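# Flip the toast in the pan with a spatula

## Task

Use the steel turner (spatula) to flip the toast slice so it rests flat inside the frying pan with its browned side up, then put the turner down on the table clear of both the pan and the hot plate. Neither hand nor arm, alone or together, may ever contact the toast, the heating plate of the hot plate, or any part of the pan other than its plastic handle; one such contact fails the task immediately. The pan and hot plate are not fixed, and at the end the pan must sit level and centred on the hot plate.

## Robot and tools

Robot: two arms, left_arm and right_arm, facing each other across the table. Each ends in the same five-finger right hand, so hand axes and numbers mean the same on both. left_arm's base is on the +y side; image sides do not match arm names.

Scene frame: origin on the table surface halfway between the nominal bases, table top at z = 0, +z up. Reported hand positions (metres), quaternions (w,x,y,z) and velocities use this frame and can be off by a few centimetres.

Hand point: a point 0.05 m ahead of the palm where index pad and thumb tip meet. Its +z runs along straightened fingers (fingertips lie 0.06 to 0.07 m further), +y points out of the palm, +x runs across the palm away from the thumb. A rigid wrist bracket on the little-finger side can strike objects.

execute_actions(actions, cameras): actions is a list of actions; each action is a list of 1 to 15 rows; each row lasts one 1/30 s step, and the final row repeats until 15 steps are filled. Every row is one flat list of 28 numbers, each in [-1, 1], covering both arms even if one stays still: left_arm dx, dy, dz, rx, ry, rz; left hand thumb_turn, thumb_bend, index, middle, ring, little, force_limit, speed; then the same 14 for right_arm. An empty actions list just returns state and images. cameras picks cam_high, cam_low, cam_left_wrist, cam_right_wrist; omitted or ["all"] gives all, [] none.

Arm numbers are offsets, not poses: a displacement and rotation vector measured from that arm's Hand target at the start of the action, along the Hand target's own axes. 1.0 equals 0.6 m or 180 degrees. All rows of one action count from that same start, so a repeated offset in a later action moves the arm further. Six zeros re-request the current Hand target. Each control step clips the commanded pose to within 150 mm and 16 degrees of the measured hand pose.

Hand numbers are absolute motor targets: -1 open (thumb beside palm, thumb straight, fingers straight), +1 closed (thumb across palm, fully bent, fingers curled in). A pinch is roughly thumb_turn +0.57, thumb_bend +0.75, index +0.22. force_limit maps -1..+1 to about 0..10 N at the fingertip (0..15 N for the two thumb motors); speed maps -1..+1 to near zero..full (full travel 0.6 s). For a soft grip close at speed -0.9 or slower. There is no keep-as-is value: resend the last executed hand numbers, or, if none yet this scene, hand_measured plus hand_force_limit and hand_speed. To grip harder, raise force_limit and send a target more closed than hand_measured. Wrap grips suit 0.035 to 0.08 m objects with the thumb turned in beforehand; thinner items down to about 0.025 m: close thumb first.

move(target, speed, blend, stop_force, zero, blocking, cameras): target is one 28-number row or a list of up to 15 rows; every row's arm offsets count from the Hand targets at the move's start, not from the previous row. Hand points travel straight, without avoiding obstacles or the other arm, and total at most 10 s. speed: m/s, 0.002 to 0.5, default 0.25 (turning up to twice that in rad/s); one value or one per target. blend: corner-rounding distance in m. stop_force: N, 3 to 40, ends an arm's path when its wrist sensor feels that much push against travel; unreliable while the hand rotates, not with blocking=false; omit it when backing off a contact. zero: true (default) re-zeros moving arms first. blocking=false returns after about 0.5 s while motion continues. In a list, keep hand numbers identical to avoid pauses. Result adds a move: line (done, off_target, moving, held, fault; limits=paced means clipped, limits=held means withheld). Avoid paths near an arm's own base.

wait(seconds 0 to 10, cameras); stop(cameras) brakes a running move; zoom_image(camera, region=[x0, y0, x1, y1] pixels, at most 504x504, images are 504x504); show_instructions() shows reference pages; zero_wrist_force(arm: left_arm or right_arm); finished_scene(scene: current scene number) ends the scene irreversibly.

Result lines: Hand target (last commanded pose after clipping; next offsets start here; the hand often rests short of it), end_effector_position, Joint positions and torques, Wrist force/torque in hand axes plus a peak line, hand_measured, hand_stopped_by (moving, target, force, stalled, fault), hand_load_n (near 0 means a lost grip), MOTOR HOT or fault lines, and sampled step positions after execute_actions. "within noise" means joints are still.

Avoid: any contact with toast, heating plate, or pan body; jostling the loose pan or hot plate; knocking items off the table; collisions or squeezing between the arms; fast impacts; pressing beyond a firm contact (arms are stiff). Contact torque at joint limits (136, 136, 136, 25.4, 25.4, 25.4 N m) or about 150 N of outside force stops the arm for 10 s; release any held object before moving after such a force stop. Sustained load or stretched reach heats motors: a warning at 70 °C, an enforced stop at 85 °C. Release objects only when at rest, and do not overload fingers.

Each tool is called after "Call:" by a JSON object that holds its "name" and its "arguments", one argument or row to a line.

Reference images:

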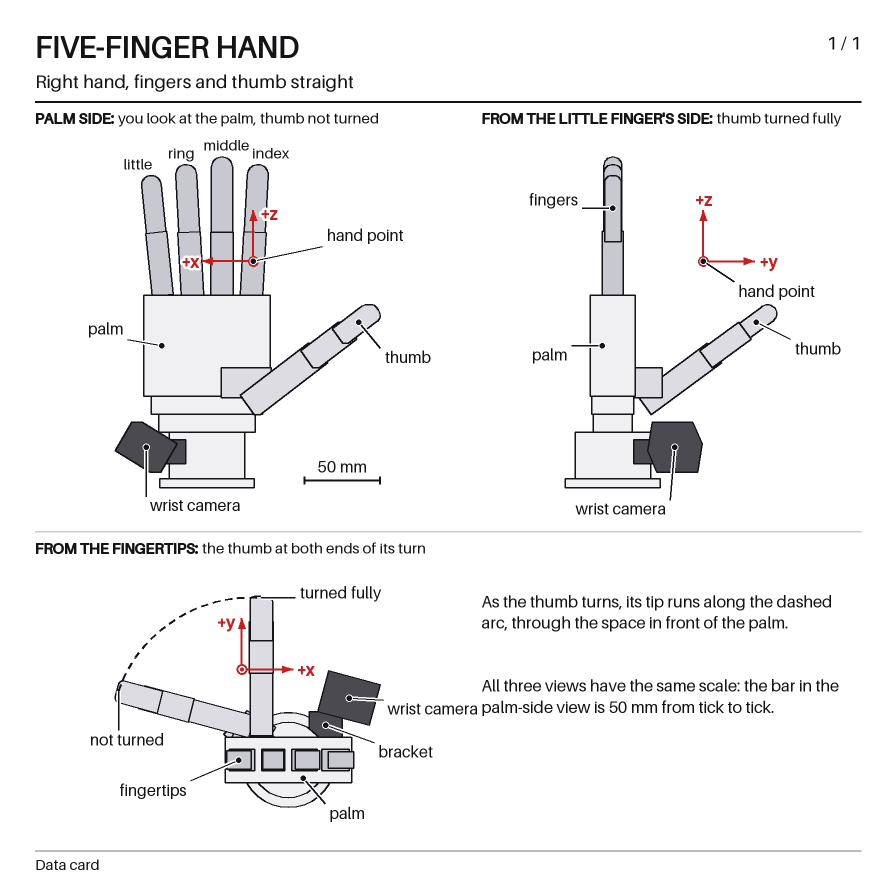

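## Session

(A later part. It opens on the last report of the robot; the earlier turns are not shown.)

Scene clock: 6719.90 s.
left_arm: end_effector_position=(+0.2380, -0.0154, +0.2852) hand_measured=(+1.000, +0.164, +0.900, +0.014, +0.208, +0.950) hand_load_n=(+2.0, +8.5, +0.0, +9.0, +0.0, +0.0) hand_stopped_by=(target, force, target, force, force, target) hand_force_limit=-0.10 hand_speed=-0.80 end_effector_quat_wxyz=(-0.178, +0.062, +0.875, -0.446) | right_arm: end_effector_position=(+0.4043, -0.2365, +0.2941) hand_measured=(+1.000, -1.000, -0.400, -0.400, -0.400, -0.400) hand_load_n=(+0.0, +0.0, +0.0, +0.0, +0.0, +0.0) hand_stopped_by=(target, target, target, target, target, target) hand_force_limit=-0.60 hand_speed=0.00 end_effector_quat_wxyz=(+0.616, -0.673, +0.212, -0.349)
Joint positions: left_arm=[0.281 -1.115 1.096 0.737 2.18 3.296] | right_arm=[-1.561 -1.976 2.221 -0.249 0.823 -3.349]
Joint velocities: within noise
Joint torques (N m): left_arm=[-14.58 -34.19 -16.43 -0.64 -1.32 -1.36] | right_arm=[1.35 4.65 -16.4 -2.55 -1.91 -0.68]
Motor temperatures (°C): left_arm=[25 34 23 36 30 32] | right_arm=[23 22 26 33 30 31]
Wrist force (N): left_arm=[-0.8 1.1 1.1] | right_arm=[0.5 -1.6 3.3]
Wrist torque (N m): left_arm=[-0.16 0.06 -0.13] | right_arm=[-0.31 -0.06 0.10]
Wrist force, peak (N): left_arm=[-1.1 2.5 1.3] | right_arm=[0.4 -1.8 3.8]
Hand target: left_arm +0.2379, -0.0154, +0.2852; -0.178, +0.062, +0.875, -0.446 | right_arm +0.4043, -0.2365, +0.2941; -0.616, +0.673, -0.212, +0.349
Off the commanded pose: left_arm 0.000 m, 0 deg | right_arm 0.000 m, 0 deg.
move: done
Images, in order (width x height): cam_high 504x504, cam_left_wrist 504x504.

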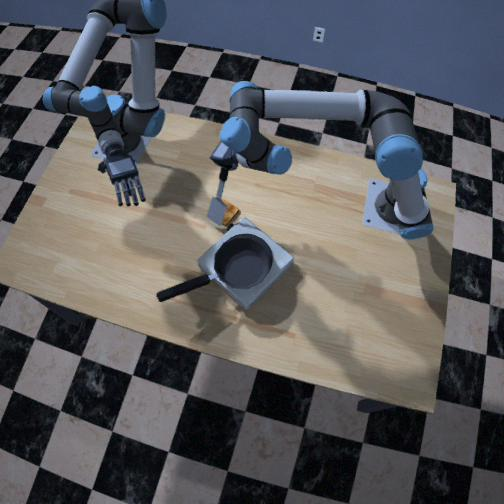

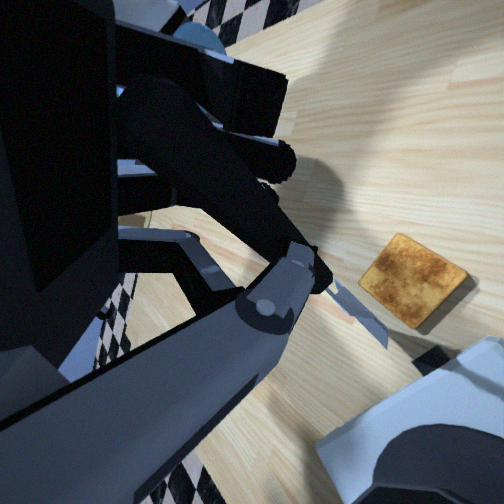

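Call:
{"name": "move", "arguments": {
  "target": [-0.011,0.0281,0.0488,0,0,0,1,0.97,0.9,0.6,0.95,0.95,-0.1,-0.8,0,0,0,0,0,0,1,-1,-0.4,-0.4,-0.4,-0.4,-0.6,0],
  "speed": 0.04,
  "stop_force": 4,
  "cameras": ["cam_high","cam_left_wrist"]
}}

Call:
{"name": "zoom_image", "arguments": {
  "camera": "cam_high",
  "region": [180, 170, 270, 260]
}}

Scene clock: 6734.90 s.
left_arm: end_effector_position=(+0.2324, -0.0294, +0.2541) hand_measured=(+1.000, +0.164, +0.900, +0.014, +0.208, +0.950) hand_load_n=(+2.0, +8.5, +0.0, +9.0, +0.0, +0.5) hand_stopped_by=(target, force, target, force, force, target) hand_force_limit=-0.10 hand_speed=-0.80 end_effector_quat_wxyz=(-0.178, +0.062, +0.875, -0.446) | right_arm: end_effector_position=(+0.4043, -0.2365, +0.2941) hand_measured=(+1.000, -1.000, -0.400, -0.400, -0.400, -0.400) hand_load_n=(+0.5, +0.0, +0.0, +0.0, +0.0, +0.0) hand_stopped_by=(target, target, target, target, target, target) hand_force_limit=-0.60 hand_speed=0.00 end_effector_quat_wxyz=(+0.616, -0.673, +0.212, -0.349)
Joint positions: left_arm=[0.263 -1.091 1.138 0.663 2.166 3.281] | right_arm=[-1.561 -1.976 2.221 -0.249 0.823 -3.349]
Joint velocities: within noise
Joint torques (N m): left_arm=[12.58 -49.73 -29.9 1.44 2.5 1.56] | right_arm=[1.26 4.72 -16.17 -2.59 -1.8 -0.77]
Motor temperatures (°C): left_arm=[25 34 23 36 30 32] | right_arm=[23 22 26 33 30 31]
Wrist force (N): left_arm=[-0.7 1.0 1.2] | right_arm=[0.3 -1.8 3.7]
Wrist torque (N m): left_arm=[-0.17 0.04 -0.12] | right_arm=[-0.35 -0.04 0.08]
Wrist force, peak (N): left_arm=[-1.2 1.2 1.4] | right_arm=[0.7 -1.9 3.9]
Hand target: left_arm +0.2324, -0.0294, +0.2541; -0.178, +0.062, +0.875, -0.446 | right_arm +0.4043, -0.2365, +0.2941; -0.616, +0.673, -0.212, +0.349
Off the commanded pose: left_arm 0.000 m, 0 deg | right_arm 0.000 m, 0 deg.
move: done
Images, in order (width x height): cam_high 504x504, cam_left_wrist 504x504.

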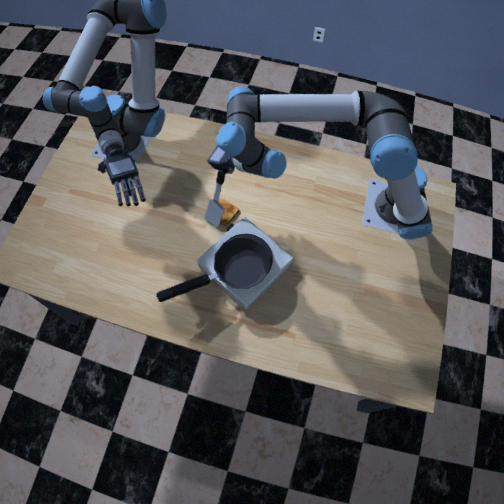

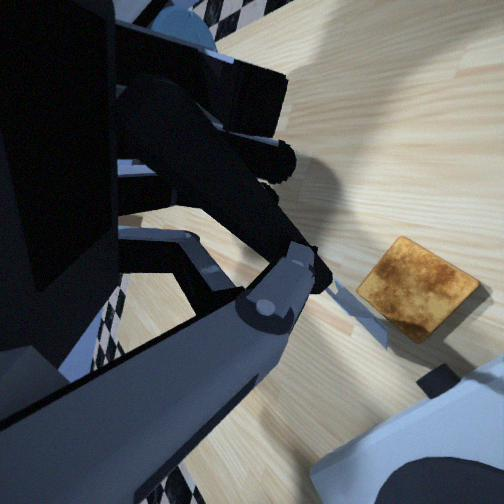

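Scaled by 5.600.

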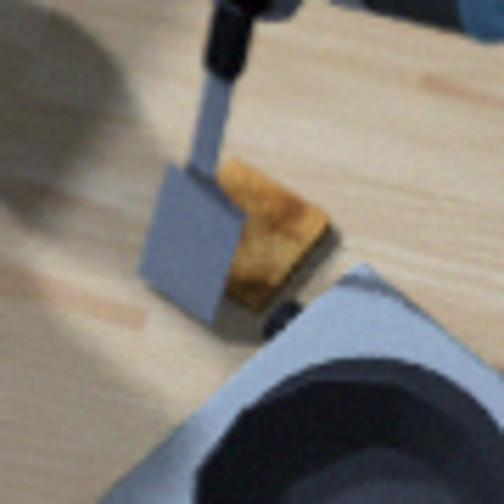

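Call:
{"name": "move", "arguments": {
  "target": [0.584,0.1822,0.0067,0,0,0,1,0.97,0.9,0.6,0.95,0.95,-0.1,-0.8,0,0,0,0,0,0,1,-1,-0.4,-0.4,-0.4,-0.4,-0.6,0],
  "speed": 0.06,
  "cameras": ["cam_high","cam_left_wrist"]
}}

Call:
{"name": "zoom_image", "arguments": {
  "camera": "cam_high",
  "region": [225, 110, 335, 220]
}}

Scene clock: 6762.00 s.
left_arm: end_effector_position=(-0.0999, +0.1265, +0.2541) hand_measured=(+1.000, +0.164, +0.900, +0.014, +0.208, +0.950) hand_load_n=(+2.0, +8.5, +0.0, +8.5, +0.0, +0.0) hand_stopped_by=(target, force, target, force, force, target) hand_force_limit=-0.10 hand_speed=-0.80 end_effector_quat_wxyz=(-0.178, +0.062, +0.875, -0.446) | right_arm: end_effector_position=(+0.4043, -0.2365, +0.2941) hand_measured=(+1.000, -1.000, -0.400, -0.400, -0.400, -0.400) hand_load_n=(+0.0, +0.0, +0.0, +0.0, +0.0, +0.0) hand_stopped_by=(target, target, target, target, target, target) hand_force_limit=-0.60 hand_speed=0.00 end_effector_quat_wxyz=(+0.616, -0.673, +0.212, -0.349)
Joint positions: left_arm=[-0.642 -1.681 1.824 0.434 1.423 2.737] | right_arm=[-1.561 -1.976 2.221 -0.249 0.823 -3.349]
Joint velocities: within noise
Joint torques (N m): left_arm=[2.56 -6.56 -29.47 -1.44 0.54 1.08] | right_arm=[1.65 4.43 -16.23 -2.56 -1.86 -0.61]
Motor temperatures (°C): left_arm=[25 34 23 36 30 32] | right_arm=[23 22 26 33 30 31]
Wrist force (N): left_arm=[-1.0 1.6 0.9] | right_arm=[0.4 -1.8 3.3]
Wrist torque (N m): left_arm=[-0.07 0.09 -0.11] | right_arm=[-0.33 -0.04 0.09]
Wrist force, peak (N): left_arm=[-0.7 1.7 1.6] | right_arm=[0.6 -2.0 3.7]
Hand target: left_arm -0.0999, +0.1264, +0.2541; -0.178, +0.062, +0.875, -0.446 | right_arm +0.4043, -0.2365, +0.2941; -0.616, +0.673, -0.212, +0.349
Off the commanded pose: left_arm 0.000 m, 0 deg | right_arm 0.000 m, 0 deg.
move: done
Images, in order (width x height): cam_high 504x504, cam_left_wrist 504x504.

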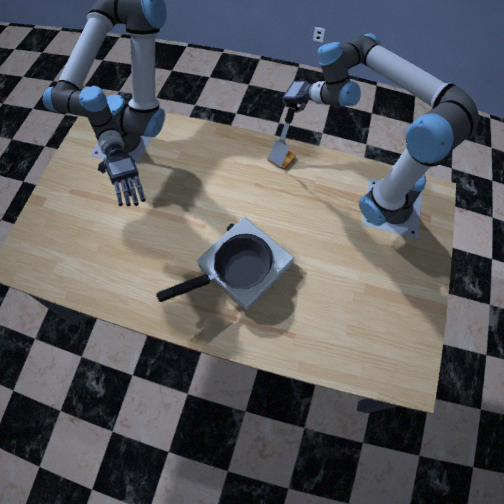

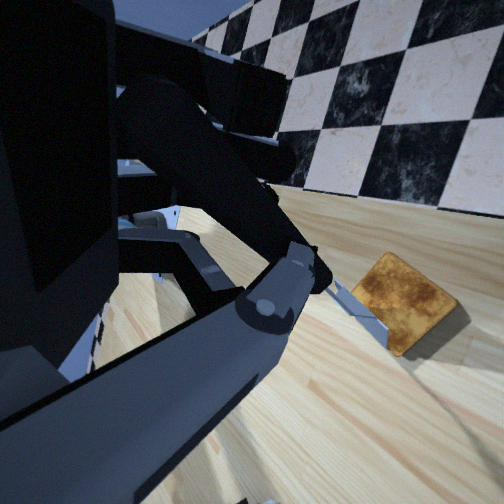

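Scaled by 4.582.

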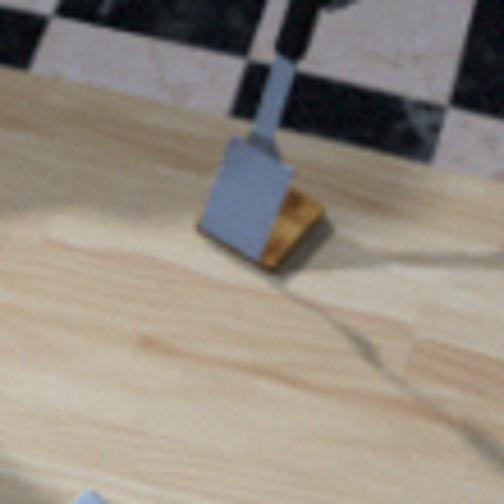

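Call:
{"name": "move", "arguments": {
  "target": [
    [0.0175,-0.0212,0.014,0.0198,-0.0119,-0.075,1,0.97,0.9,0.6,0.95,0.95,-0.1,-0.8,0,0,0,0,0,0,1,-1,-0.4,-0.4,-0.4,-0.4,-0.6,0],
    [0.0315,-0.0153,0.012,0.0396,-0.0238,-0.1499,1,0.97,0.9,0.6,0.95,0.95,-0.1,-0.8,0,0,0,0,0,0,1,-1,-0.4,-0.4,-0.4,-0.4,-0.6,0]
  ],
  "speed": 0.08,
  "blend": 0.005,
  "cameras": ["cam_high","cam_left_wrist"]
}}

Call:
{"name": "zoom_image", "arguments": {
  "camera": "cam_high",
  "region": [245, 90, 335, 180]
}}

Scene clock: 6792.40 s.
left_arm: end_effector_position=(-0.1198, +0.1206, +0.2625) hand_measured=(+1.000, +0.164, +0.900, +0.014, +0.208, +0.950) hand_load_n=(+2.5, +8.0, +0.0, +9.0, +0.0, +0.0) hand_stopped_by=(target, force, target, force, force, target) hand_force_limit=-0.10 hand_speed=-0.80 end_effector_quat_wxyz=(+0.248, +0.171, -0.842, +0.447) | right_arm: end_effector_position=(+0.4043, -0.2365, +0.2941) hand_measured=(+1.000, -1.000, -0.400, -0.400, -0.400, -0.400) hand_load_n=(+0.0, +0.0, +0.0, +0.0, +0.0, +0.0) hand_stopped_by=(target, target, target, target, target, target) hand_force_limit=-0.60 hand_speed=0.00 end_effector_quat_wxyz=(+0.616, -0.673, +0.212, -0.349)
Joint positions: left_arm=[-0.697 -1.7 1.849 0.38 1.243 2.248] | right_arm=[-1.561 -1.976 2.221 -0.249 0.823 -3.349]
Joint velocities: within noise
Joint torques (N m): left_arm=[10.96 -9.61 -30.01 0.68 1.48 0.19] | right_arm=[1.28 4.5 -16.6 -2.5 -1.84 -0.65]
Motor temperatures (°C): left_arm=[25 34 23 36 30 32] | right_arm=[23 22 26 33 30 31]
Wrist force (N): left_arm=[-1.0 1.0 1.3] | right_arm=[0.5 -1.5 3.6]
Wrist torque (N m): left_arm=[-0.10 -0.09 0.01] | right_arm=[-0.31 -0.06 0.11]
Wrist force, peak (N): left_arm=[-1.4 1.7 1.4] | right_arm=[0.7 -1.7 3.9]
Hand target: left_arm -0.1197, +0.1205, +0.2624; -0.248, -0.171, +0.842, -0.447 | right_arm +0.4043, -0.2365, +0.2941; -0.616, +0.673, -0.212, +0.349
Off the commanded pose: left_arm 0.000 m, 0 deg | right_arm 0.000 m, 0 deg.
move: done; blend cut to 0 m at target 1
Images, in order (width x height): cam_high 504x504, cam_left_wrist 504x504.

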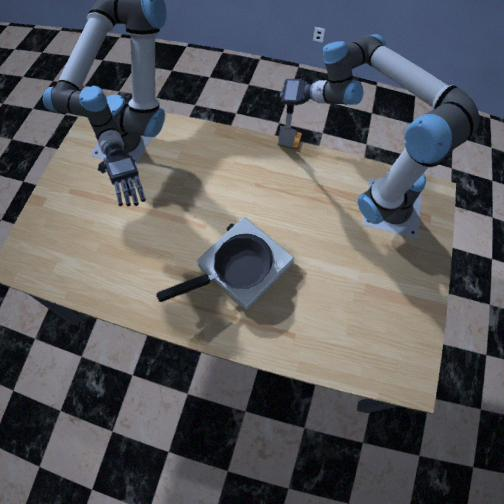

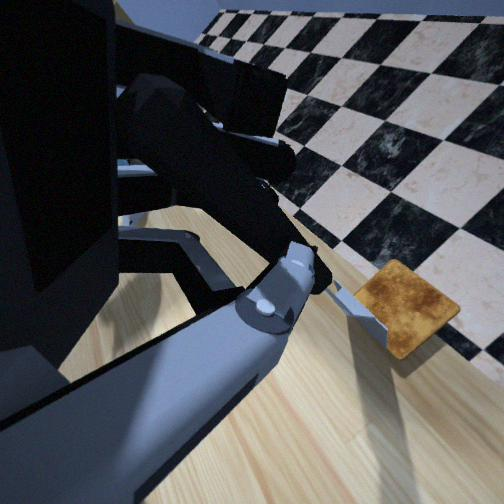

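Scaled by 5.600.

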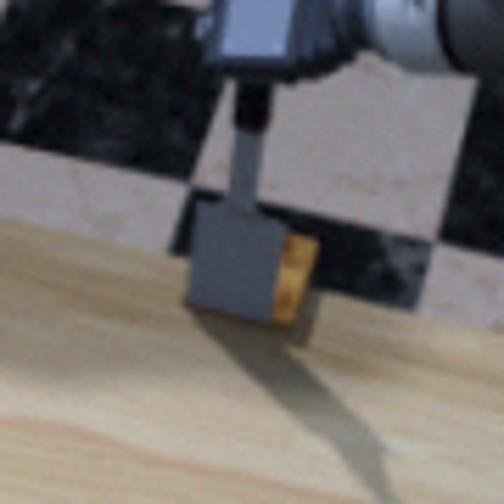

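Call:
{"name": "move", "arguments": {
  "target": [
    [0.072,-0.109,-0.0758,0,0,0,1,0.97,0.9,0.6,0.95,0.95,-0.1,-0.8,0,0,0,0,0,0,1,-1,-0.4,-0.4,-0.4,-0.4,-0.6,0],
    [0.4009,0.429,0.236,0.005,-0.2267,0.3404,1,0.97,0.9,0.6,0.95,0.95,-0.1,-0.8,0,0,0,0,0,0,1,-1,-0.4,-0.4,-0.4,-0.4,-0.6,0]
  ],
  "speed": 0.2,
  "cameras": ["cam_high"]
}}

Call:
{"name": "zoom_image", "arguments": {
  "camera": "cam_high",
  "region": [245, 90, 335, 180]
}}

Call:
{"name": "move", "arguments": {
  "target": [0.1111,0.109,0.0744,0.0005,-0.0066,0.009,1,0.97,0.9,0.6,0.95,0.95,-0.1,-0.8,0,0,0,0,0,0,1,-1,-0.4,-0.4,-0.4,-0.4,-0.6,0],
  "speed": 0.1,
  "cameras": []
}}

Call:
{"name": "move", "arguments": {
  "target": [-0.0675,0.0358,0.0507,0,0,0,1,0.97,0.9,0.6,0.95,0.95,-0.1,-0.8,0,0,0,0,0,0,1,-1,-0.4,-0.4,-0.4,-0.4,-0.6,0],
  "speed": 0.04,
  "stop_force": 3,
  "cameras": ["cam_high"]
}}

Call:
{"name": "zoom_image", "arguments": {
  "camera": "cam_high",
  "region": [245, 90, 335, 180]
}}

Scene clock: 6861.07 s.
left_arm: end_effector_position=(-0.4849, +0.1257, +0.1601) hand_measured=(+1.000, +0.164, +0.900, +0.014, +0.208, +0.950) hand_load_n=(+2.0, +10.0, +0.0, +8.5, +0.0, +0.0) hand_stopped_by=(target, force, target, force, force, target) hand_force_limit=-0.10 hand_speed=-0.80 end_effector_quat_wxyz=(+0.304, +0.133, +0.838, -0.432) | right_arm: end_effector_position=(+0.4043, -0.2365, +0.2941) hand_measured=(+1.000, -1.000, -0.400, -0.400, -0.400, -0.400) hand_load_n=(+0.0, +0.0, +0.0, +0.0, +0.0, +0.0) hand_stopped_by=(target, target, target, target, target, target) hand_force_limit=-0.60 hand_speed=0.00 end_effector_quat_wxyz=(+0.616, -0.673, +0.212, -0.349)
Joint positions: left_arm=[-1.334 -0.127 0.035 2.053 0.498 1.904] | right_arm=[-1.561 -1.976 2.221 -0.249 0.823 -3.349]
Joint velocities: within noise
Joint torques (N m): left_arm=[12.03 -57.55 -22.98 3.47 -3.58 -0.44] | right_arm=[1.58 5.11 -16.56 -2.54 -1.88 -0.68]
Motor temperatures (°C): left_arm=[25 34 23 36 30 32] | right_arm=[23 22 26 33 30 31]
Wrist force (N): left_arm=[0.5 0.7 0.8] | right_arm=[0.6 -1.9 3.7]
Wrist torque (N m): left_arm=[-0.19 0.26 -0.29] | right_arm=[-0.37 -0.08 0.10]
Wrist force, peak (N): left_arm=[-2.2 2.8 2.3] | right_arm=[0.6 -1.9 3.8]
Hand target: left_arm -0.4853, +0.1254, +0.1602; +0.305, +0.133, +0.839, -0.431 | right_arm +0.4043, -0.2365, +0.2941; -0.616, +0.673, -0.212, +0.349
Off the commanded pose: left_arm 0.001 m, 0 deg | right_arm 0.000 m, 0 deg.
elbow stopped short (left arm): the move would have taken joint 3 (elbow) straighter than the controller allows.
move: done
Images, in order (width x height): cam_high 504x504.

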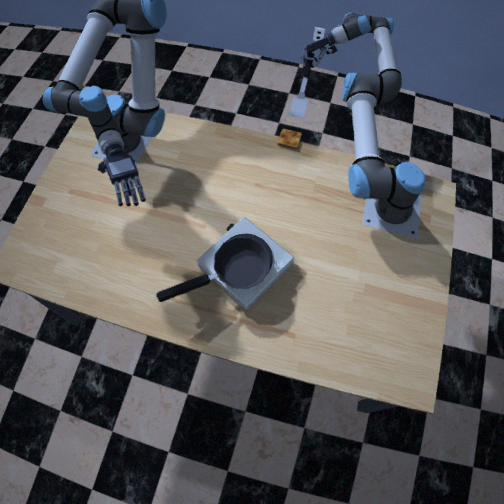

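Scaled by 5.600.

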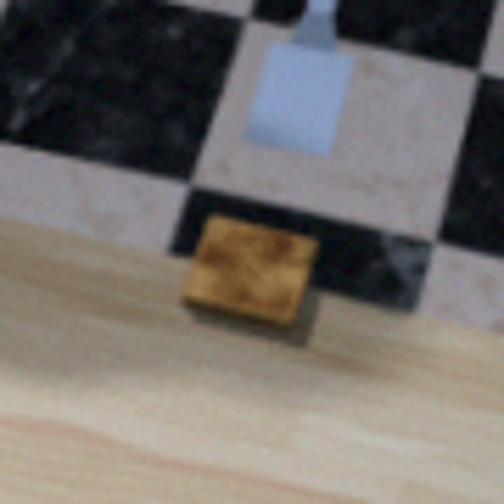

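Scene clock: 6862.63 s.
left_arm: end_effector_position=(-0.4873, +0.1260, +0.0567) hand_measured=(+1.000, +0.164, +0.900, +0.014, +0.208, +0.950) hand_load_n=(+2.0, +9.5, +0.0, +9.0, +0.0, +0.0) hand_stopped_by=(target, force, target, force, force, target) hand_force_limit=-0.10 hand_speed=-0.80 end_effector_quat_wxyz=(+0.319, +0.141, +0.833, -0.429) | right_arm: end_effector_position=(+0.4043, -0.2365, +0.2941) hand_measured=(+1.000, -1.000, -0.400, -0.400, -0.400, -0.400) hand_load_n=(+0.0, +0.0, +0.0, -0.5, +0.0, +0.0) hand_stopped_by=(target, target, target, target, target, target) hand_force_limit=-0.60 hand_speed=0.00 end_effector_quat_wxyz=(+0.616, -0.673, +0.212, -0.349)
Joint positions: left_arm=[-1.336 0.012 0.035 1.96 0.492 1.892] | right_arm=[-1.561 -1.976 2.221 -0.249 0.823 -3.349]
Joint velocities: within noise
Joint torques (N m): left_arm=[-3.53 -60.96 -24.54 1.46 -0.21 1.89] | right_arm=[1.41 4.75 -16.26 -2.55 -1.77 -0.65]
Motor temperatures (°C): left_arm=[25 34 23 36 30 32] | right_arm=[23 22 26 33 30 31]
Wrist force (N): left_arm=[0.8 1.3 0.6] | right_arm=[0.4 -1.5 3.7]
Wrist torque (N m): left_arm=[-0.10 0.24 -0.27] | right_arm=[-0.32 -0.06 0.10]
Wrist force, peak (N): left_arm=[1.7 2.1 0.9] | right_arm=[0.4 -1.7 3.8]
Hand target: left_arm -0.4877, +0.1257, +0.0567; +0.320, +0.140, +0.833, -0.428 | right_arm +0.4043, -0.2365, +0.2941; -0.616, +0.673, -0.212, +0.349
Off the commanded pose: left_arm 0.000 m, 0 deg | right_arm 0.000 m, 0 deg.
elbow stopped short (left arm): the move would have taken joint 3 (elbow) straighter than the controller allows.
move: done
No camera images: "cameras" was empty.

Scene clock: 6865.20 s.
left_arm: end_effector_position=(-0.4336, +0.1156, +0.0568) hand_measured=(+1.000, +0.164, +0.900, +0.014, +0.208, +0.950) hand_load_n=(+2.0, +9.5, +0.0, +9.0, +0.0, +0.0) hand_stopped_by=(target, force, target, force, force, target) hand_force_limit=-0.10 hand_speed=-0.80 end_effector_quat_wxyz=(+0.320, +0.140, +0.833, -0.428) | right_arm: end_effector_position=(+0.4043, -0.2365, +0.2941) hand_measured=(+1.000, -1.000, -0.400, -0.400, -0.400, -0.400) hand_load_n=(+0.0, +0.0, +0.0, +0.0, +0.0, +0.0) hand_stopped_by=(target, target, target, target, target, target) hand_force_limit=-0.60 hand_speed=0.00 end_effector_quat_wxyz=(+0.616, -0.673, +0.212, -0.349)
Joint positions: left_arm=[-1.302 -0.286 0.644 1.591 0.479 1.957] | right_arm=[-1.561 -1.976 2.221 -0.249 0.823 -3.349]
Joint velocities: within noise
Joint torques (N m): left_arm=[-15.35 -47.79 -10.61 1.59 -0.09 -1.45] | right_arm=[1.69 4.4 -16.81 -2.59 -1.75 -0.6]
Motor temperatures (°C): left_arm=[25 34 23 36 30 32] | right_arm=[23 22 26 33 30 31]
Wrist force (N): left_arm=[0.5 1.1 0.2] | right_arm=[0.4 -1.6 3.7]
Wrist torque (N m): left_arm=[-0.10 0.29 -0.27] | right_arm=[-0.33 -0.06 0.10]
Wrist force, peak (N): left_arm=[1.3 0.9 0.7] | right_arm=[0.7 -1.9 3.7]
Hand target: left_arm -0.4336, +0.1156, +0.0568; +0.320, +0.140, +0.833, -0.428 | right_arm +0.4043, -0.2365, +0.2941; -0.616, +0.673, -0.212, +0.349
Off the commanded pose: left_arm 0.000 m, 0 deg | right_arm 0.000 m, 0 deg.
move: done
Images, in order (width x height): cam_high 504x504.

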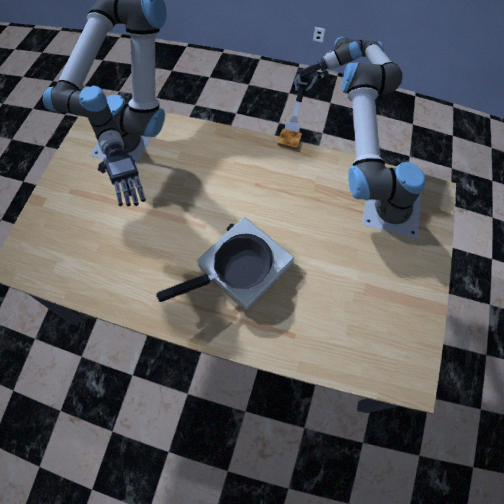

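Scaled by 5.600.

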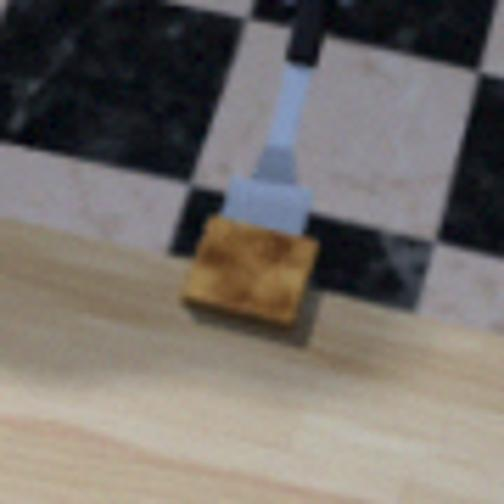

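Call:
{"name": "move", "arguments": {
  "target": [-0.0305,-0.0292,-0.0199,0,0,0,1,0.97,0.9,0.6,0.95,0.95,-0.1,-0.8,0,0,0,0,0,0,1,-1,-0.4,-0.4,-0.4,-0.4,-0.6,0],
  "speed": 0.03,
  "cameras": ["cam_high","cam_left_wrist"]
}}

Call:
{"name": "zoom_image", "arguments": {
  "camera": "cam_high",
  "region": [245, 90, 335, 180]
}}

Call:
{"name": "zoom_image", "arguments": {
  "camera": "cam_left_wrist",
  "region": [300, 240, 460, 400]
}}

Scene clock: 6878.03 s.
left_arm: end_effector_position=(-0.4336, +0.1156, +0.0850) hand_measured=(+1.000, +0.164, +0.900, +0.014, +0.208, +0.950) hand_load_n=(+2.0, +10.0, +0.0, +8.5, +0.0, +0.0) hand_stopped_by=(target, force, target, force, force, target) hand_force_limit=-0.10 hand_speed=-0.80 end_effector_quat_wxyz=(+0.320, +0.140, +0.833, -0.428) | right_arm: end_effector_position=(+0.4043, -0.2365, +0.2941) hand_measured=(+1.000, -1.000, -0.400, -0.400, -0.400, -0.400) hand_load_n=(+0.0, +0.0, +0.0, +0.0, +0.0, +0.0) hand_stopped_by=(target, target, target, target, target, target) hand_force_limit=-0.60 hand_speed=0.00 end_effector_quat_wxyz=(+0.616, -0.673, +0.212, -0.349)
Joint positions: left_arm=[-1.302 -0.322 0.645 1.627 0.479 1.957] | right_arm=[-1.561 -1.976 2.221 -0.249 0.823 -3.349]
Joint velocities: within noise
Joint torques (N m): left_arm=[11.9 -48.38 -24.83 0.99 -2.57 1.22] | right_arm=[1.67 4.35 -16.45 -2.53 -1.75 -0.63]
Motor temperatures (°C): left_arm=[25 34 23 36 30 32] | right_arm=[23 22 26 33 30 31]
Wrist force (N): left_arm=[0.9 1.4 0.5] | right_arm=[0.4 -1.6 3.5]
Wrist torque (N m): left_arm=[-0.12 0.27 -0.28] | right_arm=[-0.32 -0.05 0.10]
Wrist force, peak (N): left_arm=[1.4 2.0 0.6] | right_arm=[0.5 -1.7 3.9]
Hand target: left_arm -0.4336, +0.1156, +0.0848; +0.320, +0.140, +0.833, -0.428 | right_arm +0.4043, -0.2365, +0.2941; -0.616, +0.673, -0.212, +0.349
Off the commanded pose: left_arm 0.000 m, 0 deg | right_arm 0.000 m, 0 deg.
move: done
Images, in order (width x height): cam_high 504x504, cam_left_wrist 504x504.

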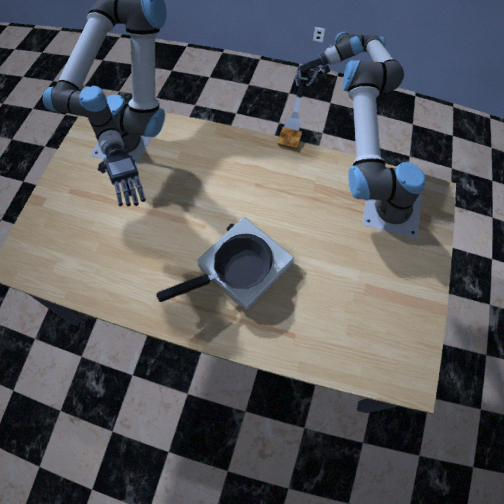

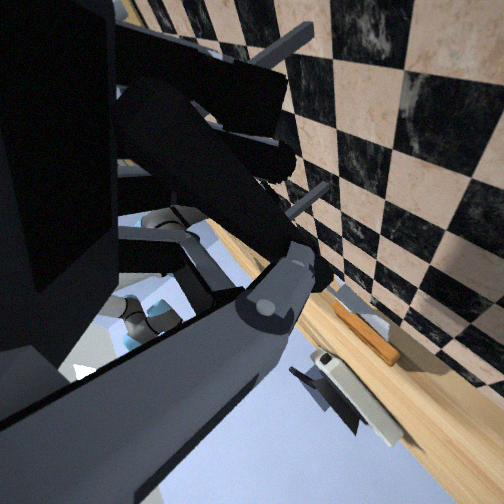

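Scaled by 5.600.

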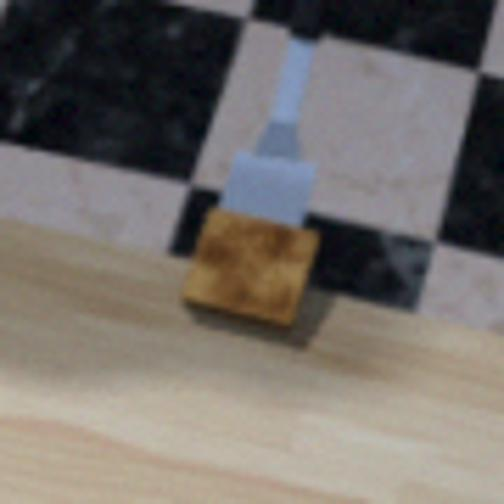

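Scaled by 3.150.

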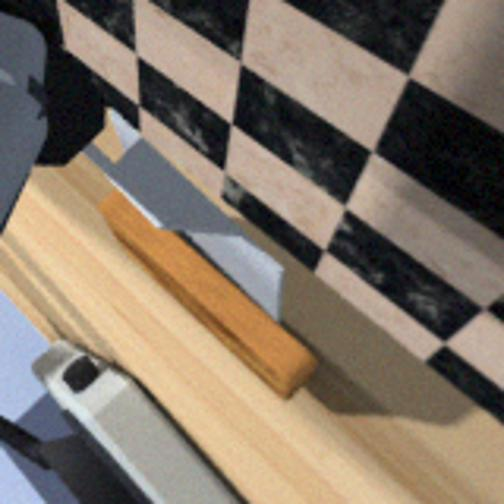

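Call:
{"name": "execute_actions", "arguments": {
  "actions": [
    [[-0.0063,0.0042,0.0034,0,0,0,1,0.97,0.9,0.6,0.95,0.95,-0.1,-0.8,0,0,0,0,0,0,1,-1,-0.4,-0.4,-0.4,-0.4,-0.6,0],[-0.019,0.0127,0.0103,0,0,0,1,0.97,0.9,0.6,0.95,0.95,-0.1,-0.8,0,0,0,0,0,0,1,-1,-0.4,-0.4,-0.4,-0.4,-0.6,0],[-0.0358,0.024,0.0195,0,0,0,1,0.97,0.9,0.6,0.95,0.95,-0.1,-0.8,0,0,0,0,0,0,1,-1,-0.4,-0.4,-0.4,-0.4,-0.6,0],[-0.0527,0.0353,0.0287,0,0,0,1,0.97,0.9,0.6,0.95,0.95,-0.1,-0.8,0,0,0,0,0,0,1,-1,-0.4,-0.4,-0.4,-0.4,-0.6,0],[-0.0695,0.0466,0.0379,0,0,0,1,0.97,0.9,0.6,0.95,0.95,-0.1,-0.8,0,0,0,0,0,0,1,-1,-0.4,-0.4,-0.4,-0.4,-0.6,0],[-0.0828,0.0591,0.0478,0.0002,-0.0023,0.0031,1,0.97,0.9,0.6,0.95,0.95,-0.1,-0.8,0,0,0,0,0,0,1,-1,-0.4,-0.4,-0.4,-0.4,-0.6,0],[-0.0969,0.0714,0.0576,0.0003,-0.0046,0.0063,1,0.97,0.9,0.6,0.95,0.95,-0.1,-0.8,0,0,0,0,0,0,1,-1,-0.4,-0.4,-0.4,-0.4,-0.6,0],[-0.1108,0.0835,0.0672,0.0005,-0.0069,0.0094,1,0.97,0.9,0.6,0.95,0.95,-0.1,-0.8,0,0,0,0,0,0,1,-1,-0.4,-0.4,-0.4,-0.4,-0.6,0],[-0.1248,0.0957,0.0769,0.0007,-0.0092,0.0125,1,0.97,0.9,0.6,0.95,0.95,-0.1,-0.8,0,0,0,0,0,0,1,-1,-0.4,-0.4,-0.4,-0.4,-0.6,0],[-0.1389,0.108,0.0868,0.0008,-0.0115,0.0157,1,0.97,0.9,0.6,0.95,0.95,-0.1,-0.8,0,0,0,0,0,0,1,-1,-0.4,-0.4,-0.4,-0.4,-0.6,0],[-0.153,0.1202,0.0965,0.001,-0.0139,0.0188,1,0.97,0.9,0.6,0.95,0.95,-0.1,-0.8,0,0,0,0,0,0,1,-1,-0.4,-0.4,-0.4,-0.4,-0.6,0],[-0.1657,0.1316,0.1055,0.0011,-0.0162,0.022,1,0.97,0.9,0.6,0.95,0.95,-0.1,-0.8,0,0,0,0,0,0,1,-1,-0.4,-0.4,-0.4,-0.4,-0.6,0],[-0.1776,0.1418,0.1136,0.0013,-0.0182,0.0246,1,0.97,0.9,0.6,0.95,0.95,-0.1,-0.8,0,0,0,0,0,0,1,-1,-0.4,-0.4,-0.4,-0.4,-0.6,0],[-0.1888,0.1505,0.1206,0.0014,-0.0198,0.0269,1,0.97,0.9,0.6,0.95,0.95,-0.1,-0.8,0,0,0,0,0,0,1,-1,-0.4,-0.4,-0.4,-0.4,-0.6,0],[-0.2012,0.157,0.1261,0.0014,-0.0198,0.0269,1,0.97,0.9,0.6,0.95,0.95,-0.1,-0.8,0,0,0,0,0,0,1,-1,-0.4,-0.4,-0.4,-0.4,-0.6,0]],
    [[-0.0101,0.0065,0.0053,0,0,0,1,0.97,0.9,0.6,0.95,0.95,-0.1,-0.8,0,0,0,0,0,0,1,-1,-0.4,-0.4,-0.4,-0.4,-0.6,0],[-0.0178,0.0128,0.0104,0,0,0,1,0.97,0.9,0.6,0.95,0.95,-0.1,-0.8,0,0,0,0,0,0,1,-1,-0.4,-0.4,-0.4,-0.4,-0.6,0],[-0.0242,0.0182,0.0146,0,0,0,1,0.97,0.9,0.6,0.95,0.95,-0.1,-0.8,0,0,0,0,0,0,1,-1,-0.4,-0.4,-0.4,-0.4,-0.6,0],[-0.0292,0.0224,0.018,0,0,0,1,0.97,0.9,0.6,0.95,0.95,-0.1,-0.8,0,0,0,0,0,0,1,-1,-0.4,-0.4,-0.4,-0.4,-0.6,0],[-0.033,0.0255,0.0205,0,0,0,1,0.97,0.9,0.6,0.95,0.95,-0.1,-0.8,0,0,0,0,0,0,1,-1,-0.4,-0.4,-0.4,-0.4,-0.6,0],[-0.0355,0.0276,0.0222,0,0,0,1,0.97,0.9,0.6,0.95,0.95,-0.1,-0.8,0,0,0,0,0,0,1,-1,-0.4,-0.4,-0.4,-0.4,-0.6,0],[-0.0368,0.0286,0.023,0,0,0,1,0.97,0.9,0.6,0.95,0.95,-0.1,-0.8,0,0,0,0,0,0,1,-1,-0.4,-0.4,-0.4,-0.4,-0.6,0]]
  ],
  "cameras": ["cam_high","cam_left_wrist"]
}}

Call:
{"name": "zoom_image", "arguments": {
  "camera": "cam_high",
  "region": [245, 110, 335, 200]
}}

Call:
{"name": "zoom_image", "arguments": {
  "camera": "cam_left_wrist",
  "region": [300, 240, 460, 400]
}}

Scene clock: 6909.67 s.
left_arm: end_effector_position=(-0.2321, +0.1154, +0.0735) hand_measured=(+1.000, +0.164, +0.900, +0.014, +0.208, +0.950) hand_load_n=(+2.0, +10.0, +0.0, +8.5, +0.0, +0.0) hand_stopped_by=(target, force, target, force, force, target) hand_force_limit=-0.10 hand_speed=-0.80 end_effector_quat_wxyz=(+0.363, +0.163, +0.815, -0.420) | right_arm: end_effector_position=(+0.4043, -0.2365, +0.2941) hand_measured=(+1.000, -1.000, -0.400, -0.400, -0.400, -0.400) hand_load_n=(+0.0, +0.0, +0.0, +0.0, -0.5, +0.0) hand_stopped_by=(target, target, target, target, target, target) hand_force_limit=-0.60 hand_speed=0.00 end_effector_quat_wxyz=(+0.616, -0.673, +0.212, -0.349)
Joint positions: left_arm=[-1.197 -0.671 1.447 1.09 0.412 2.159] | right_arm=[-1.561 -1.976 2.221 -0.249 0.823 -3.349]
Joint velocities: within noise
Joint torques (N m): left_arm=[-13.46 -43.63 -4.88 1.31 -0.36 1.33] | right_arm=[1.03 4.64 -16.65 -2.56 -1.76 -0.55]
Motor temperatures (°C): left_arm=[25 34 23 36 30 32] | right_arm=[23 22 26 33 30 31]
Wrist force (N): left_arm=[0.6 0.5 0.4] | right_arm=[0.3 -1.7 3.5]
Wrist torque (N m): left_arm=[-0.21 0.32 -0.33] | right_arm=[-0.32 -0.02 0.09]
Wrist force, peak (N): left_arm=[3.9 -0.8 -1.9] | right_arm=[0.5 -1.8 3.9]
Hand target: left_arm -0.2321, +0.1155, +0.0735; +0.363, +0.163, +0.815, -0.420 | right_arm +0.4043, -0.2365, +0.2941; -0.616, +0.673, -0.212, +0.349
Off the commanded pose: left_arm 0.000 m, 0 deg | right_arm 0.000 m, 0 deg.
Step readings (end_effector_position of left_arm | right_arm):
0: (-0.4336, +0.1156, +0.0848) | (+0.4043, -0.2365, +0.2941)
1: (-0.4335, +0.1156, +0.0848) | (+0.4043, -0.2365, +0.2941)
2: (-0.4318, +0.1156, +0.0847) | (+0.4043, -0.2365, +0.2941)
4: (-0.4186, +0.1151, +0.0845) | (+0.4043, -0.2365, +0.2941)
8: (-0.3622, +0.1142, +0.0822) | (+0.4043, -0.2365, +0.2941)
15: (-0.2787, +0.1154, +0.0721) | (+0.4043, -0.2365, +0.2941)
16: (-0.2694, +0.1154, +0.0716) | (+0.4043, -0.2365, +0.2941)
17: (-0.2611, +0.1154, +0.0719) | (+0.4043, -0.2365, +0.2941)
19: (-0.2474, +0.1154, +0.0730) | (+0.4043, -0.2365, +0.2941)
23: (-0.2321, +0.1155, +0.0736) | (+0.4043, -0.2365, +0.2941)
30: (-0.2321, +0.1154, +0.0736) | (+0.4043, -0.2365, +0.2941)
Images, in order (width x height): cam_high 504x504, cam_left_wrist 504x504.

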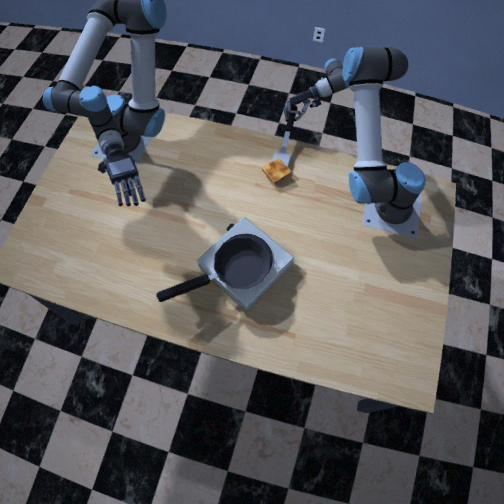

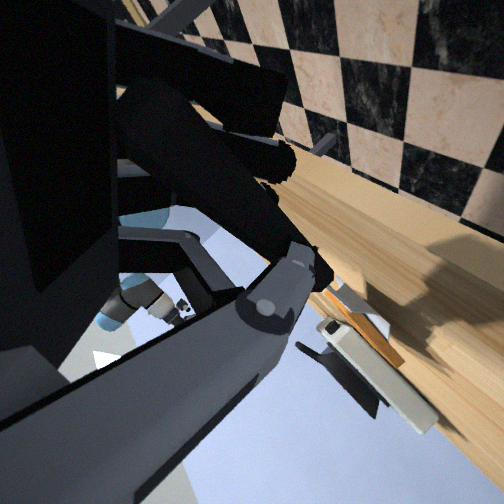

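Scaled by 5.600.

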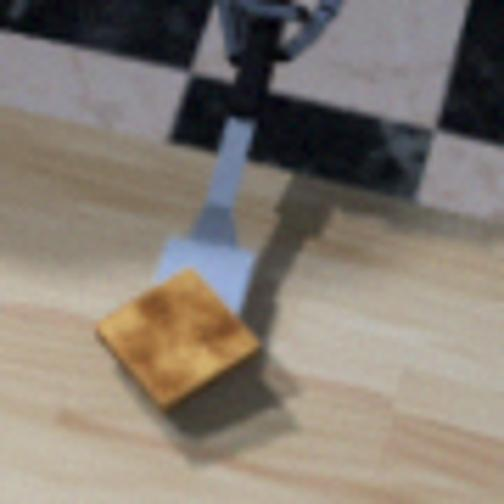

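Scaled by 3.150.

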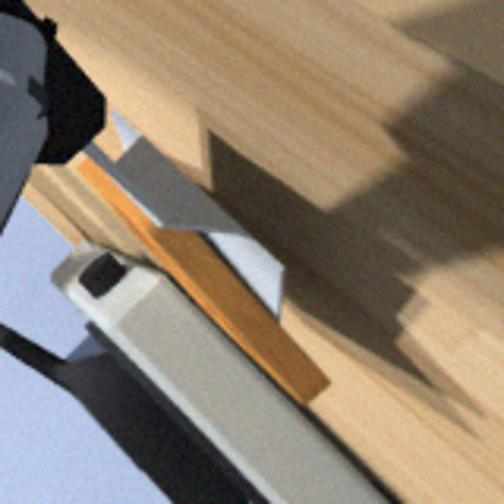

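Call:
{"name": "move", "arguments": {
  "target": [-0.0608,-0.0475,-0.0318,0.0005,-0.0066,0.009,1,0.97,0.9,0.6,0.95,0.95,-0.1,-0.8,0,0,0,0,0,0,1,-1,-0.4,-0.4,-0.4,-0.4,-0.6,0],
  "speed": 0.05,
  "cameras": ["cam_high","cam_left_wrist"]
}}

Call:
{"name": "zoom_image", "arguments": {
  "camera": "cam_high",
  "region": [245, 110, 335, 200]
}}

Call:
{"name": "zoom_image", "arguments": {
  "camera": "cam_left_wrist",
  "region": [300, 240, 460, 400]
}}

Scene clock: 6923.20 s.
left_arm: end_effector_position=(-0.2322, +0.1153, +0.1237) hand_measured=(+1.000, +0.164, +0.900, +0.014, +0.208, +0.950) hand_load_n=(+2.5, +10.0, +0.0, +8.5, +0.0, +0.0) hand_stopped_by=(target, force, target, force, force, target) hand_force_limit=-0.10 hand_speed=-0.80 end_effector_quat_wxyz=(+0.377, +0.170, +0.809, -0.418) | right_arm: end_effector_position=(+0.4043, -0.2365, +0.2941) hand_measured=(+1.000, -1.000, -0.400, -0.400, -0.400, -0.400) hand_load_n=(+0.0, +0.0, +0.0, +0.0, +0.0, +0.0) hand_stopped_by=(target, target, target, target, target, target) hand_force_limit=-0.60 hand_speed=0.00 end_effector_quat_wxyz=(+0.616, -0.673, +0.212, -0.349)
Joint positions: left_arm=[-1.2 -0.732 1.439 1.206 0.4 2.143] | right_arm=[-1.561 -1.976 2.221 -0.249 0.823 -3.349]
Joint velocities: within noise
Joint torques (N m): left_arm=[-11.39 -35.09 -9.47 1.07 -1.53 -0.01] | right_arm=[1.13 4.79 -16.93 -2.5 -1.79 -0.65]
Motor temperatures (°C): left_arm=[25 34 23 36 30 32] | right_arm=[23 22 26 33 30 31]
Wrist force (N): left_arm=[1.0 0.7 0.7] | right_arm=[0.6 -1.7 3.8]
Wrist torque (N m): left_arm=[-0.19 0.26 -0.31] | right_arm=[-0.35 -0.09 0.11]
Wrist force, peak (N): left_arm=[1.6 1.2 0.6] | right_arm=[0.7 -1.6 4.0]
Hand target: left_arm -0.2321, +0.1153, +0.1236; +0.377, +0.170, +0.809, -0.418 | right_arm +0.4043, -0.2365, +0.2941; -0.616, +0.673, -0.212, +0.349
Off the commanded pose: left_arm 0.000 m, 0 deg | right_arm 0.000 m, 0 deg.
move: done
Images, in order (width x height): cam_high 504x504, cam_left_wrist 504x504.

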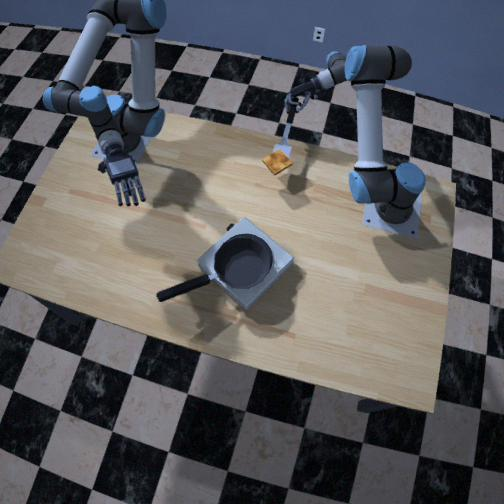

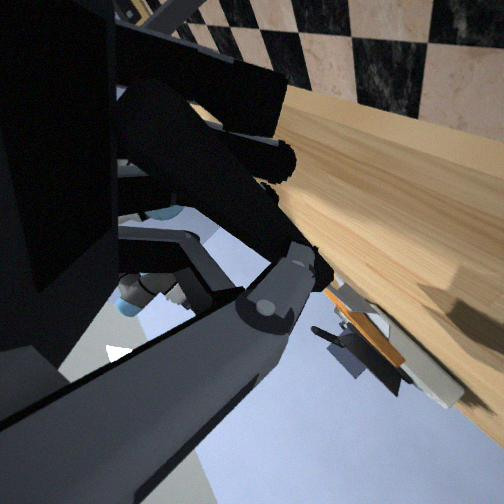

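Scaled by 5.600.

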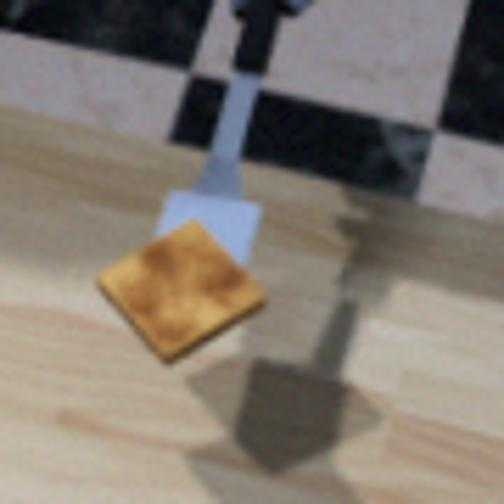

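Scaled by 3.150.

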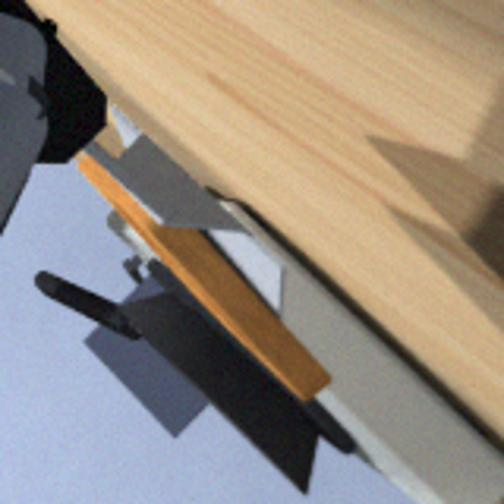

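Call:
{"name": "move", "arguments": {
  "target": [
    [-0.1462,-0.1068,-0.071,0,0,0,1,0.97,0.9,0.6,0.95,0.95,-0.1,-0.8,0,0,0,0,0,0,1,-1,-0.4,-0.4,-0.4,-0.4,-0.6,0],
    [-0.386,0.08,0.1412,0,0,0,1,0.97,0.9,0.6,0.95,0.95,-0.1,-0.8,0,0,0,0,0,0,1,-1,-0.4,-0.4,-0.4,-0.4,-0.6,0]
  ],
  "speed": 0.07,
  "blend": 0.03,
  "cameras": ["cam_high","cam_low","cam_left_wrist"]
}}

Call:
{"name": "zoom_image", "arguments": {
  "camera": "cam_high",
  "region": [190, 140, 330, 280]
}}

Scene clock: 6964.27 s.
left_arm: end_effector_position=(-0.0118, +0.0849, +0.2406) hand_measured=(+1.000, +0.164, +0.900, +0.014, +0.208, +0.950) hand_load_n=(+2.0, +10.5, +0.0, +8.5, +0.0, +0.0) hand_stopped_by=(target, force, target, force, force, target) hand_force_limit=-0.10 hand_speed=-0.80 end_effector_quat_wxyz=(+0.377, +0.170, +0.809, -0.418) | right_arm: end_effector_position=(+0.4043, -0.2365, +0.2941) hand_measured=(+1.000, -1.000, -0.400, -0.400, -0.400, -0.400) hand_load_n=(+0.0, +0.0, +0.0, +0.0, +0.0, +0.0) hand_stopped_by=(target, target, target, target, target, target) hand_force_limit=-0.60 hand_speed=0.00 end_effector_quat_wxyz=(+0.616, -0.673, +0.212, -0.349)
Joint positions: left_arm=[-0.891 -1.253 1.745 0.678 0.409 2.945] | right_arm=[-1.561 -1.976 2.221 -0.249 0.823 -3.349]
Joint velocities: within noise
Joint torques (N m): left_arm=[-10.36 -23.28 -23.22 1.88 -4.1 1.64] | right_arm=[0.78 4.53 -17.16 -2.5 -1.74 -0.52]
Motor temperatures (°C): left_arm=[25 34 23 36 30 32] | right_arm=[23 22 26 33 30 31]
Wrist force (N): left_arm=[0.8 0.8 0.4] | right_arm=[0.4 -1.7 3.5]
Wrist torque (N m): left_arm=[-0.15 0.28 -0.30] | right_arm=[-0.32 -0.05 0.10]
Wrist force, peak (N): left_arm=[1.7 1.2 0.8] | right_arm=[0.2 -2.0 3.9]
Hand target: left_arm -0.0119, +0.0849, +0.2406; +0.377, +0.170, +0.809, -0.418 | right_arm +0.4043, -0.2365, +0.2941; -0.616, +0.673, -0.212, +0.349
Off the commanded pose: left_arm 0.000 m, 0 deg | right_arm 0.000 m, 0 deg.
move: done; blend cut to 0 m at target 1
Images, in order (width x height): cam_high 504x504, cam_low 504x504, cam_left_wrist 504x504.

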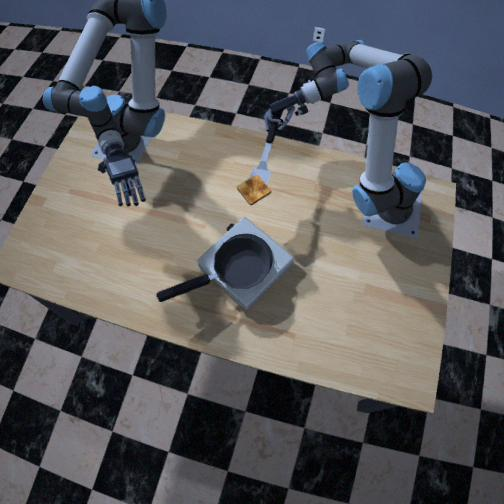

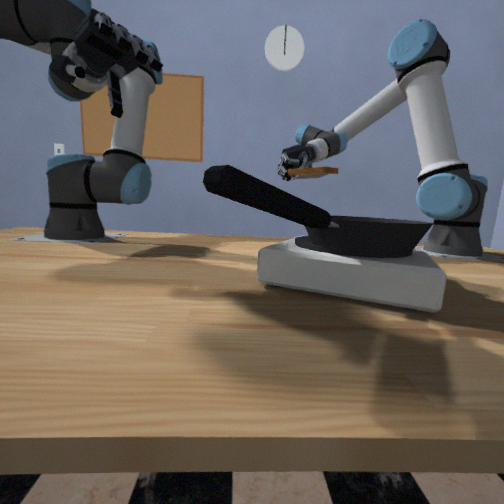

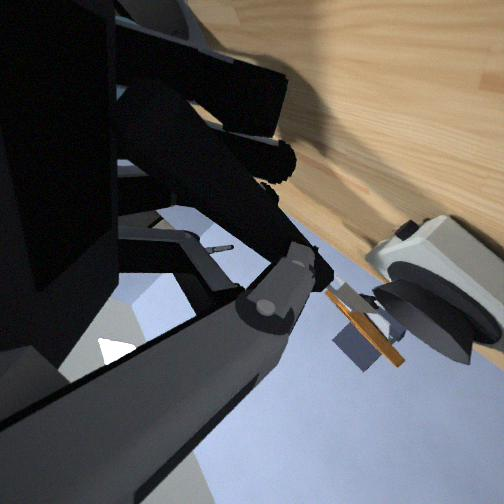

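Scaled by 3.600.

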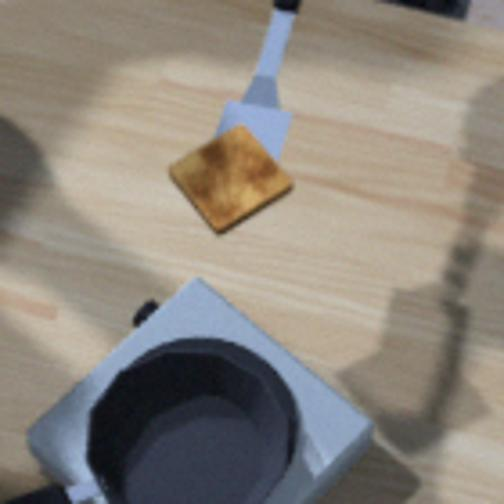

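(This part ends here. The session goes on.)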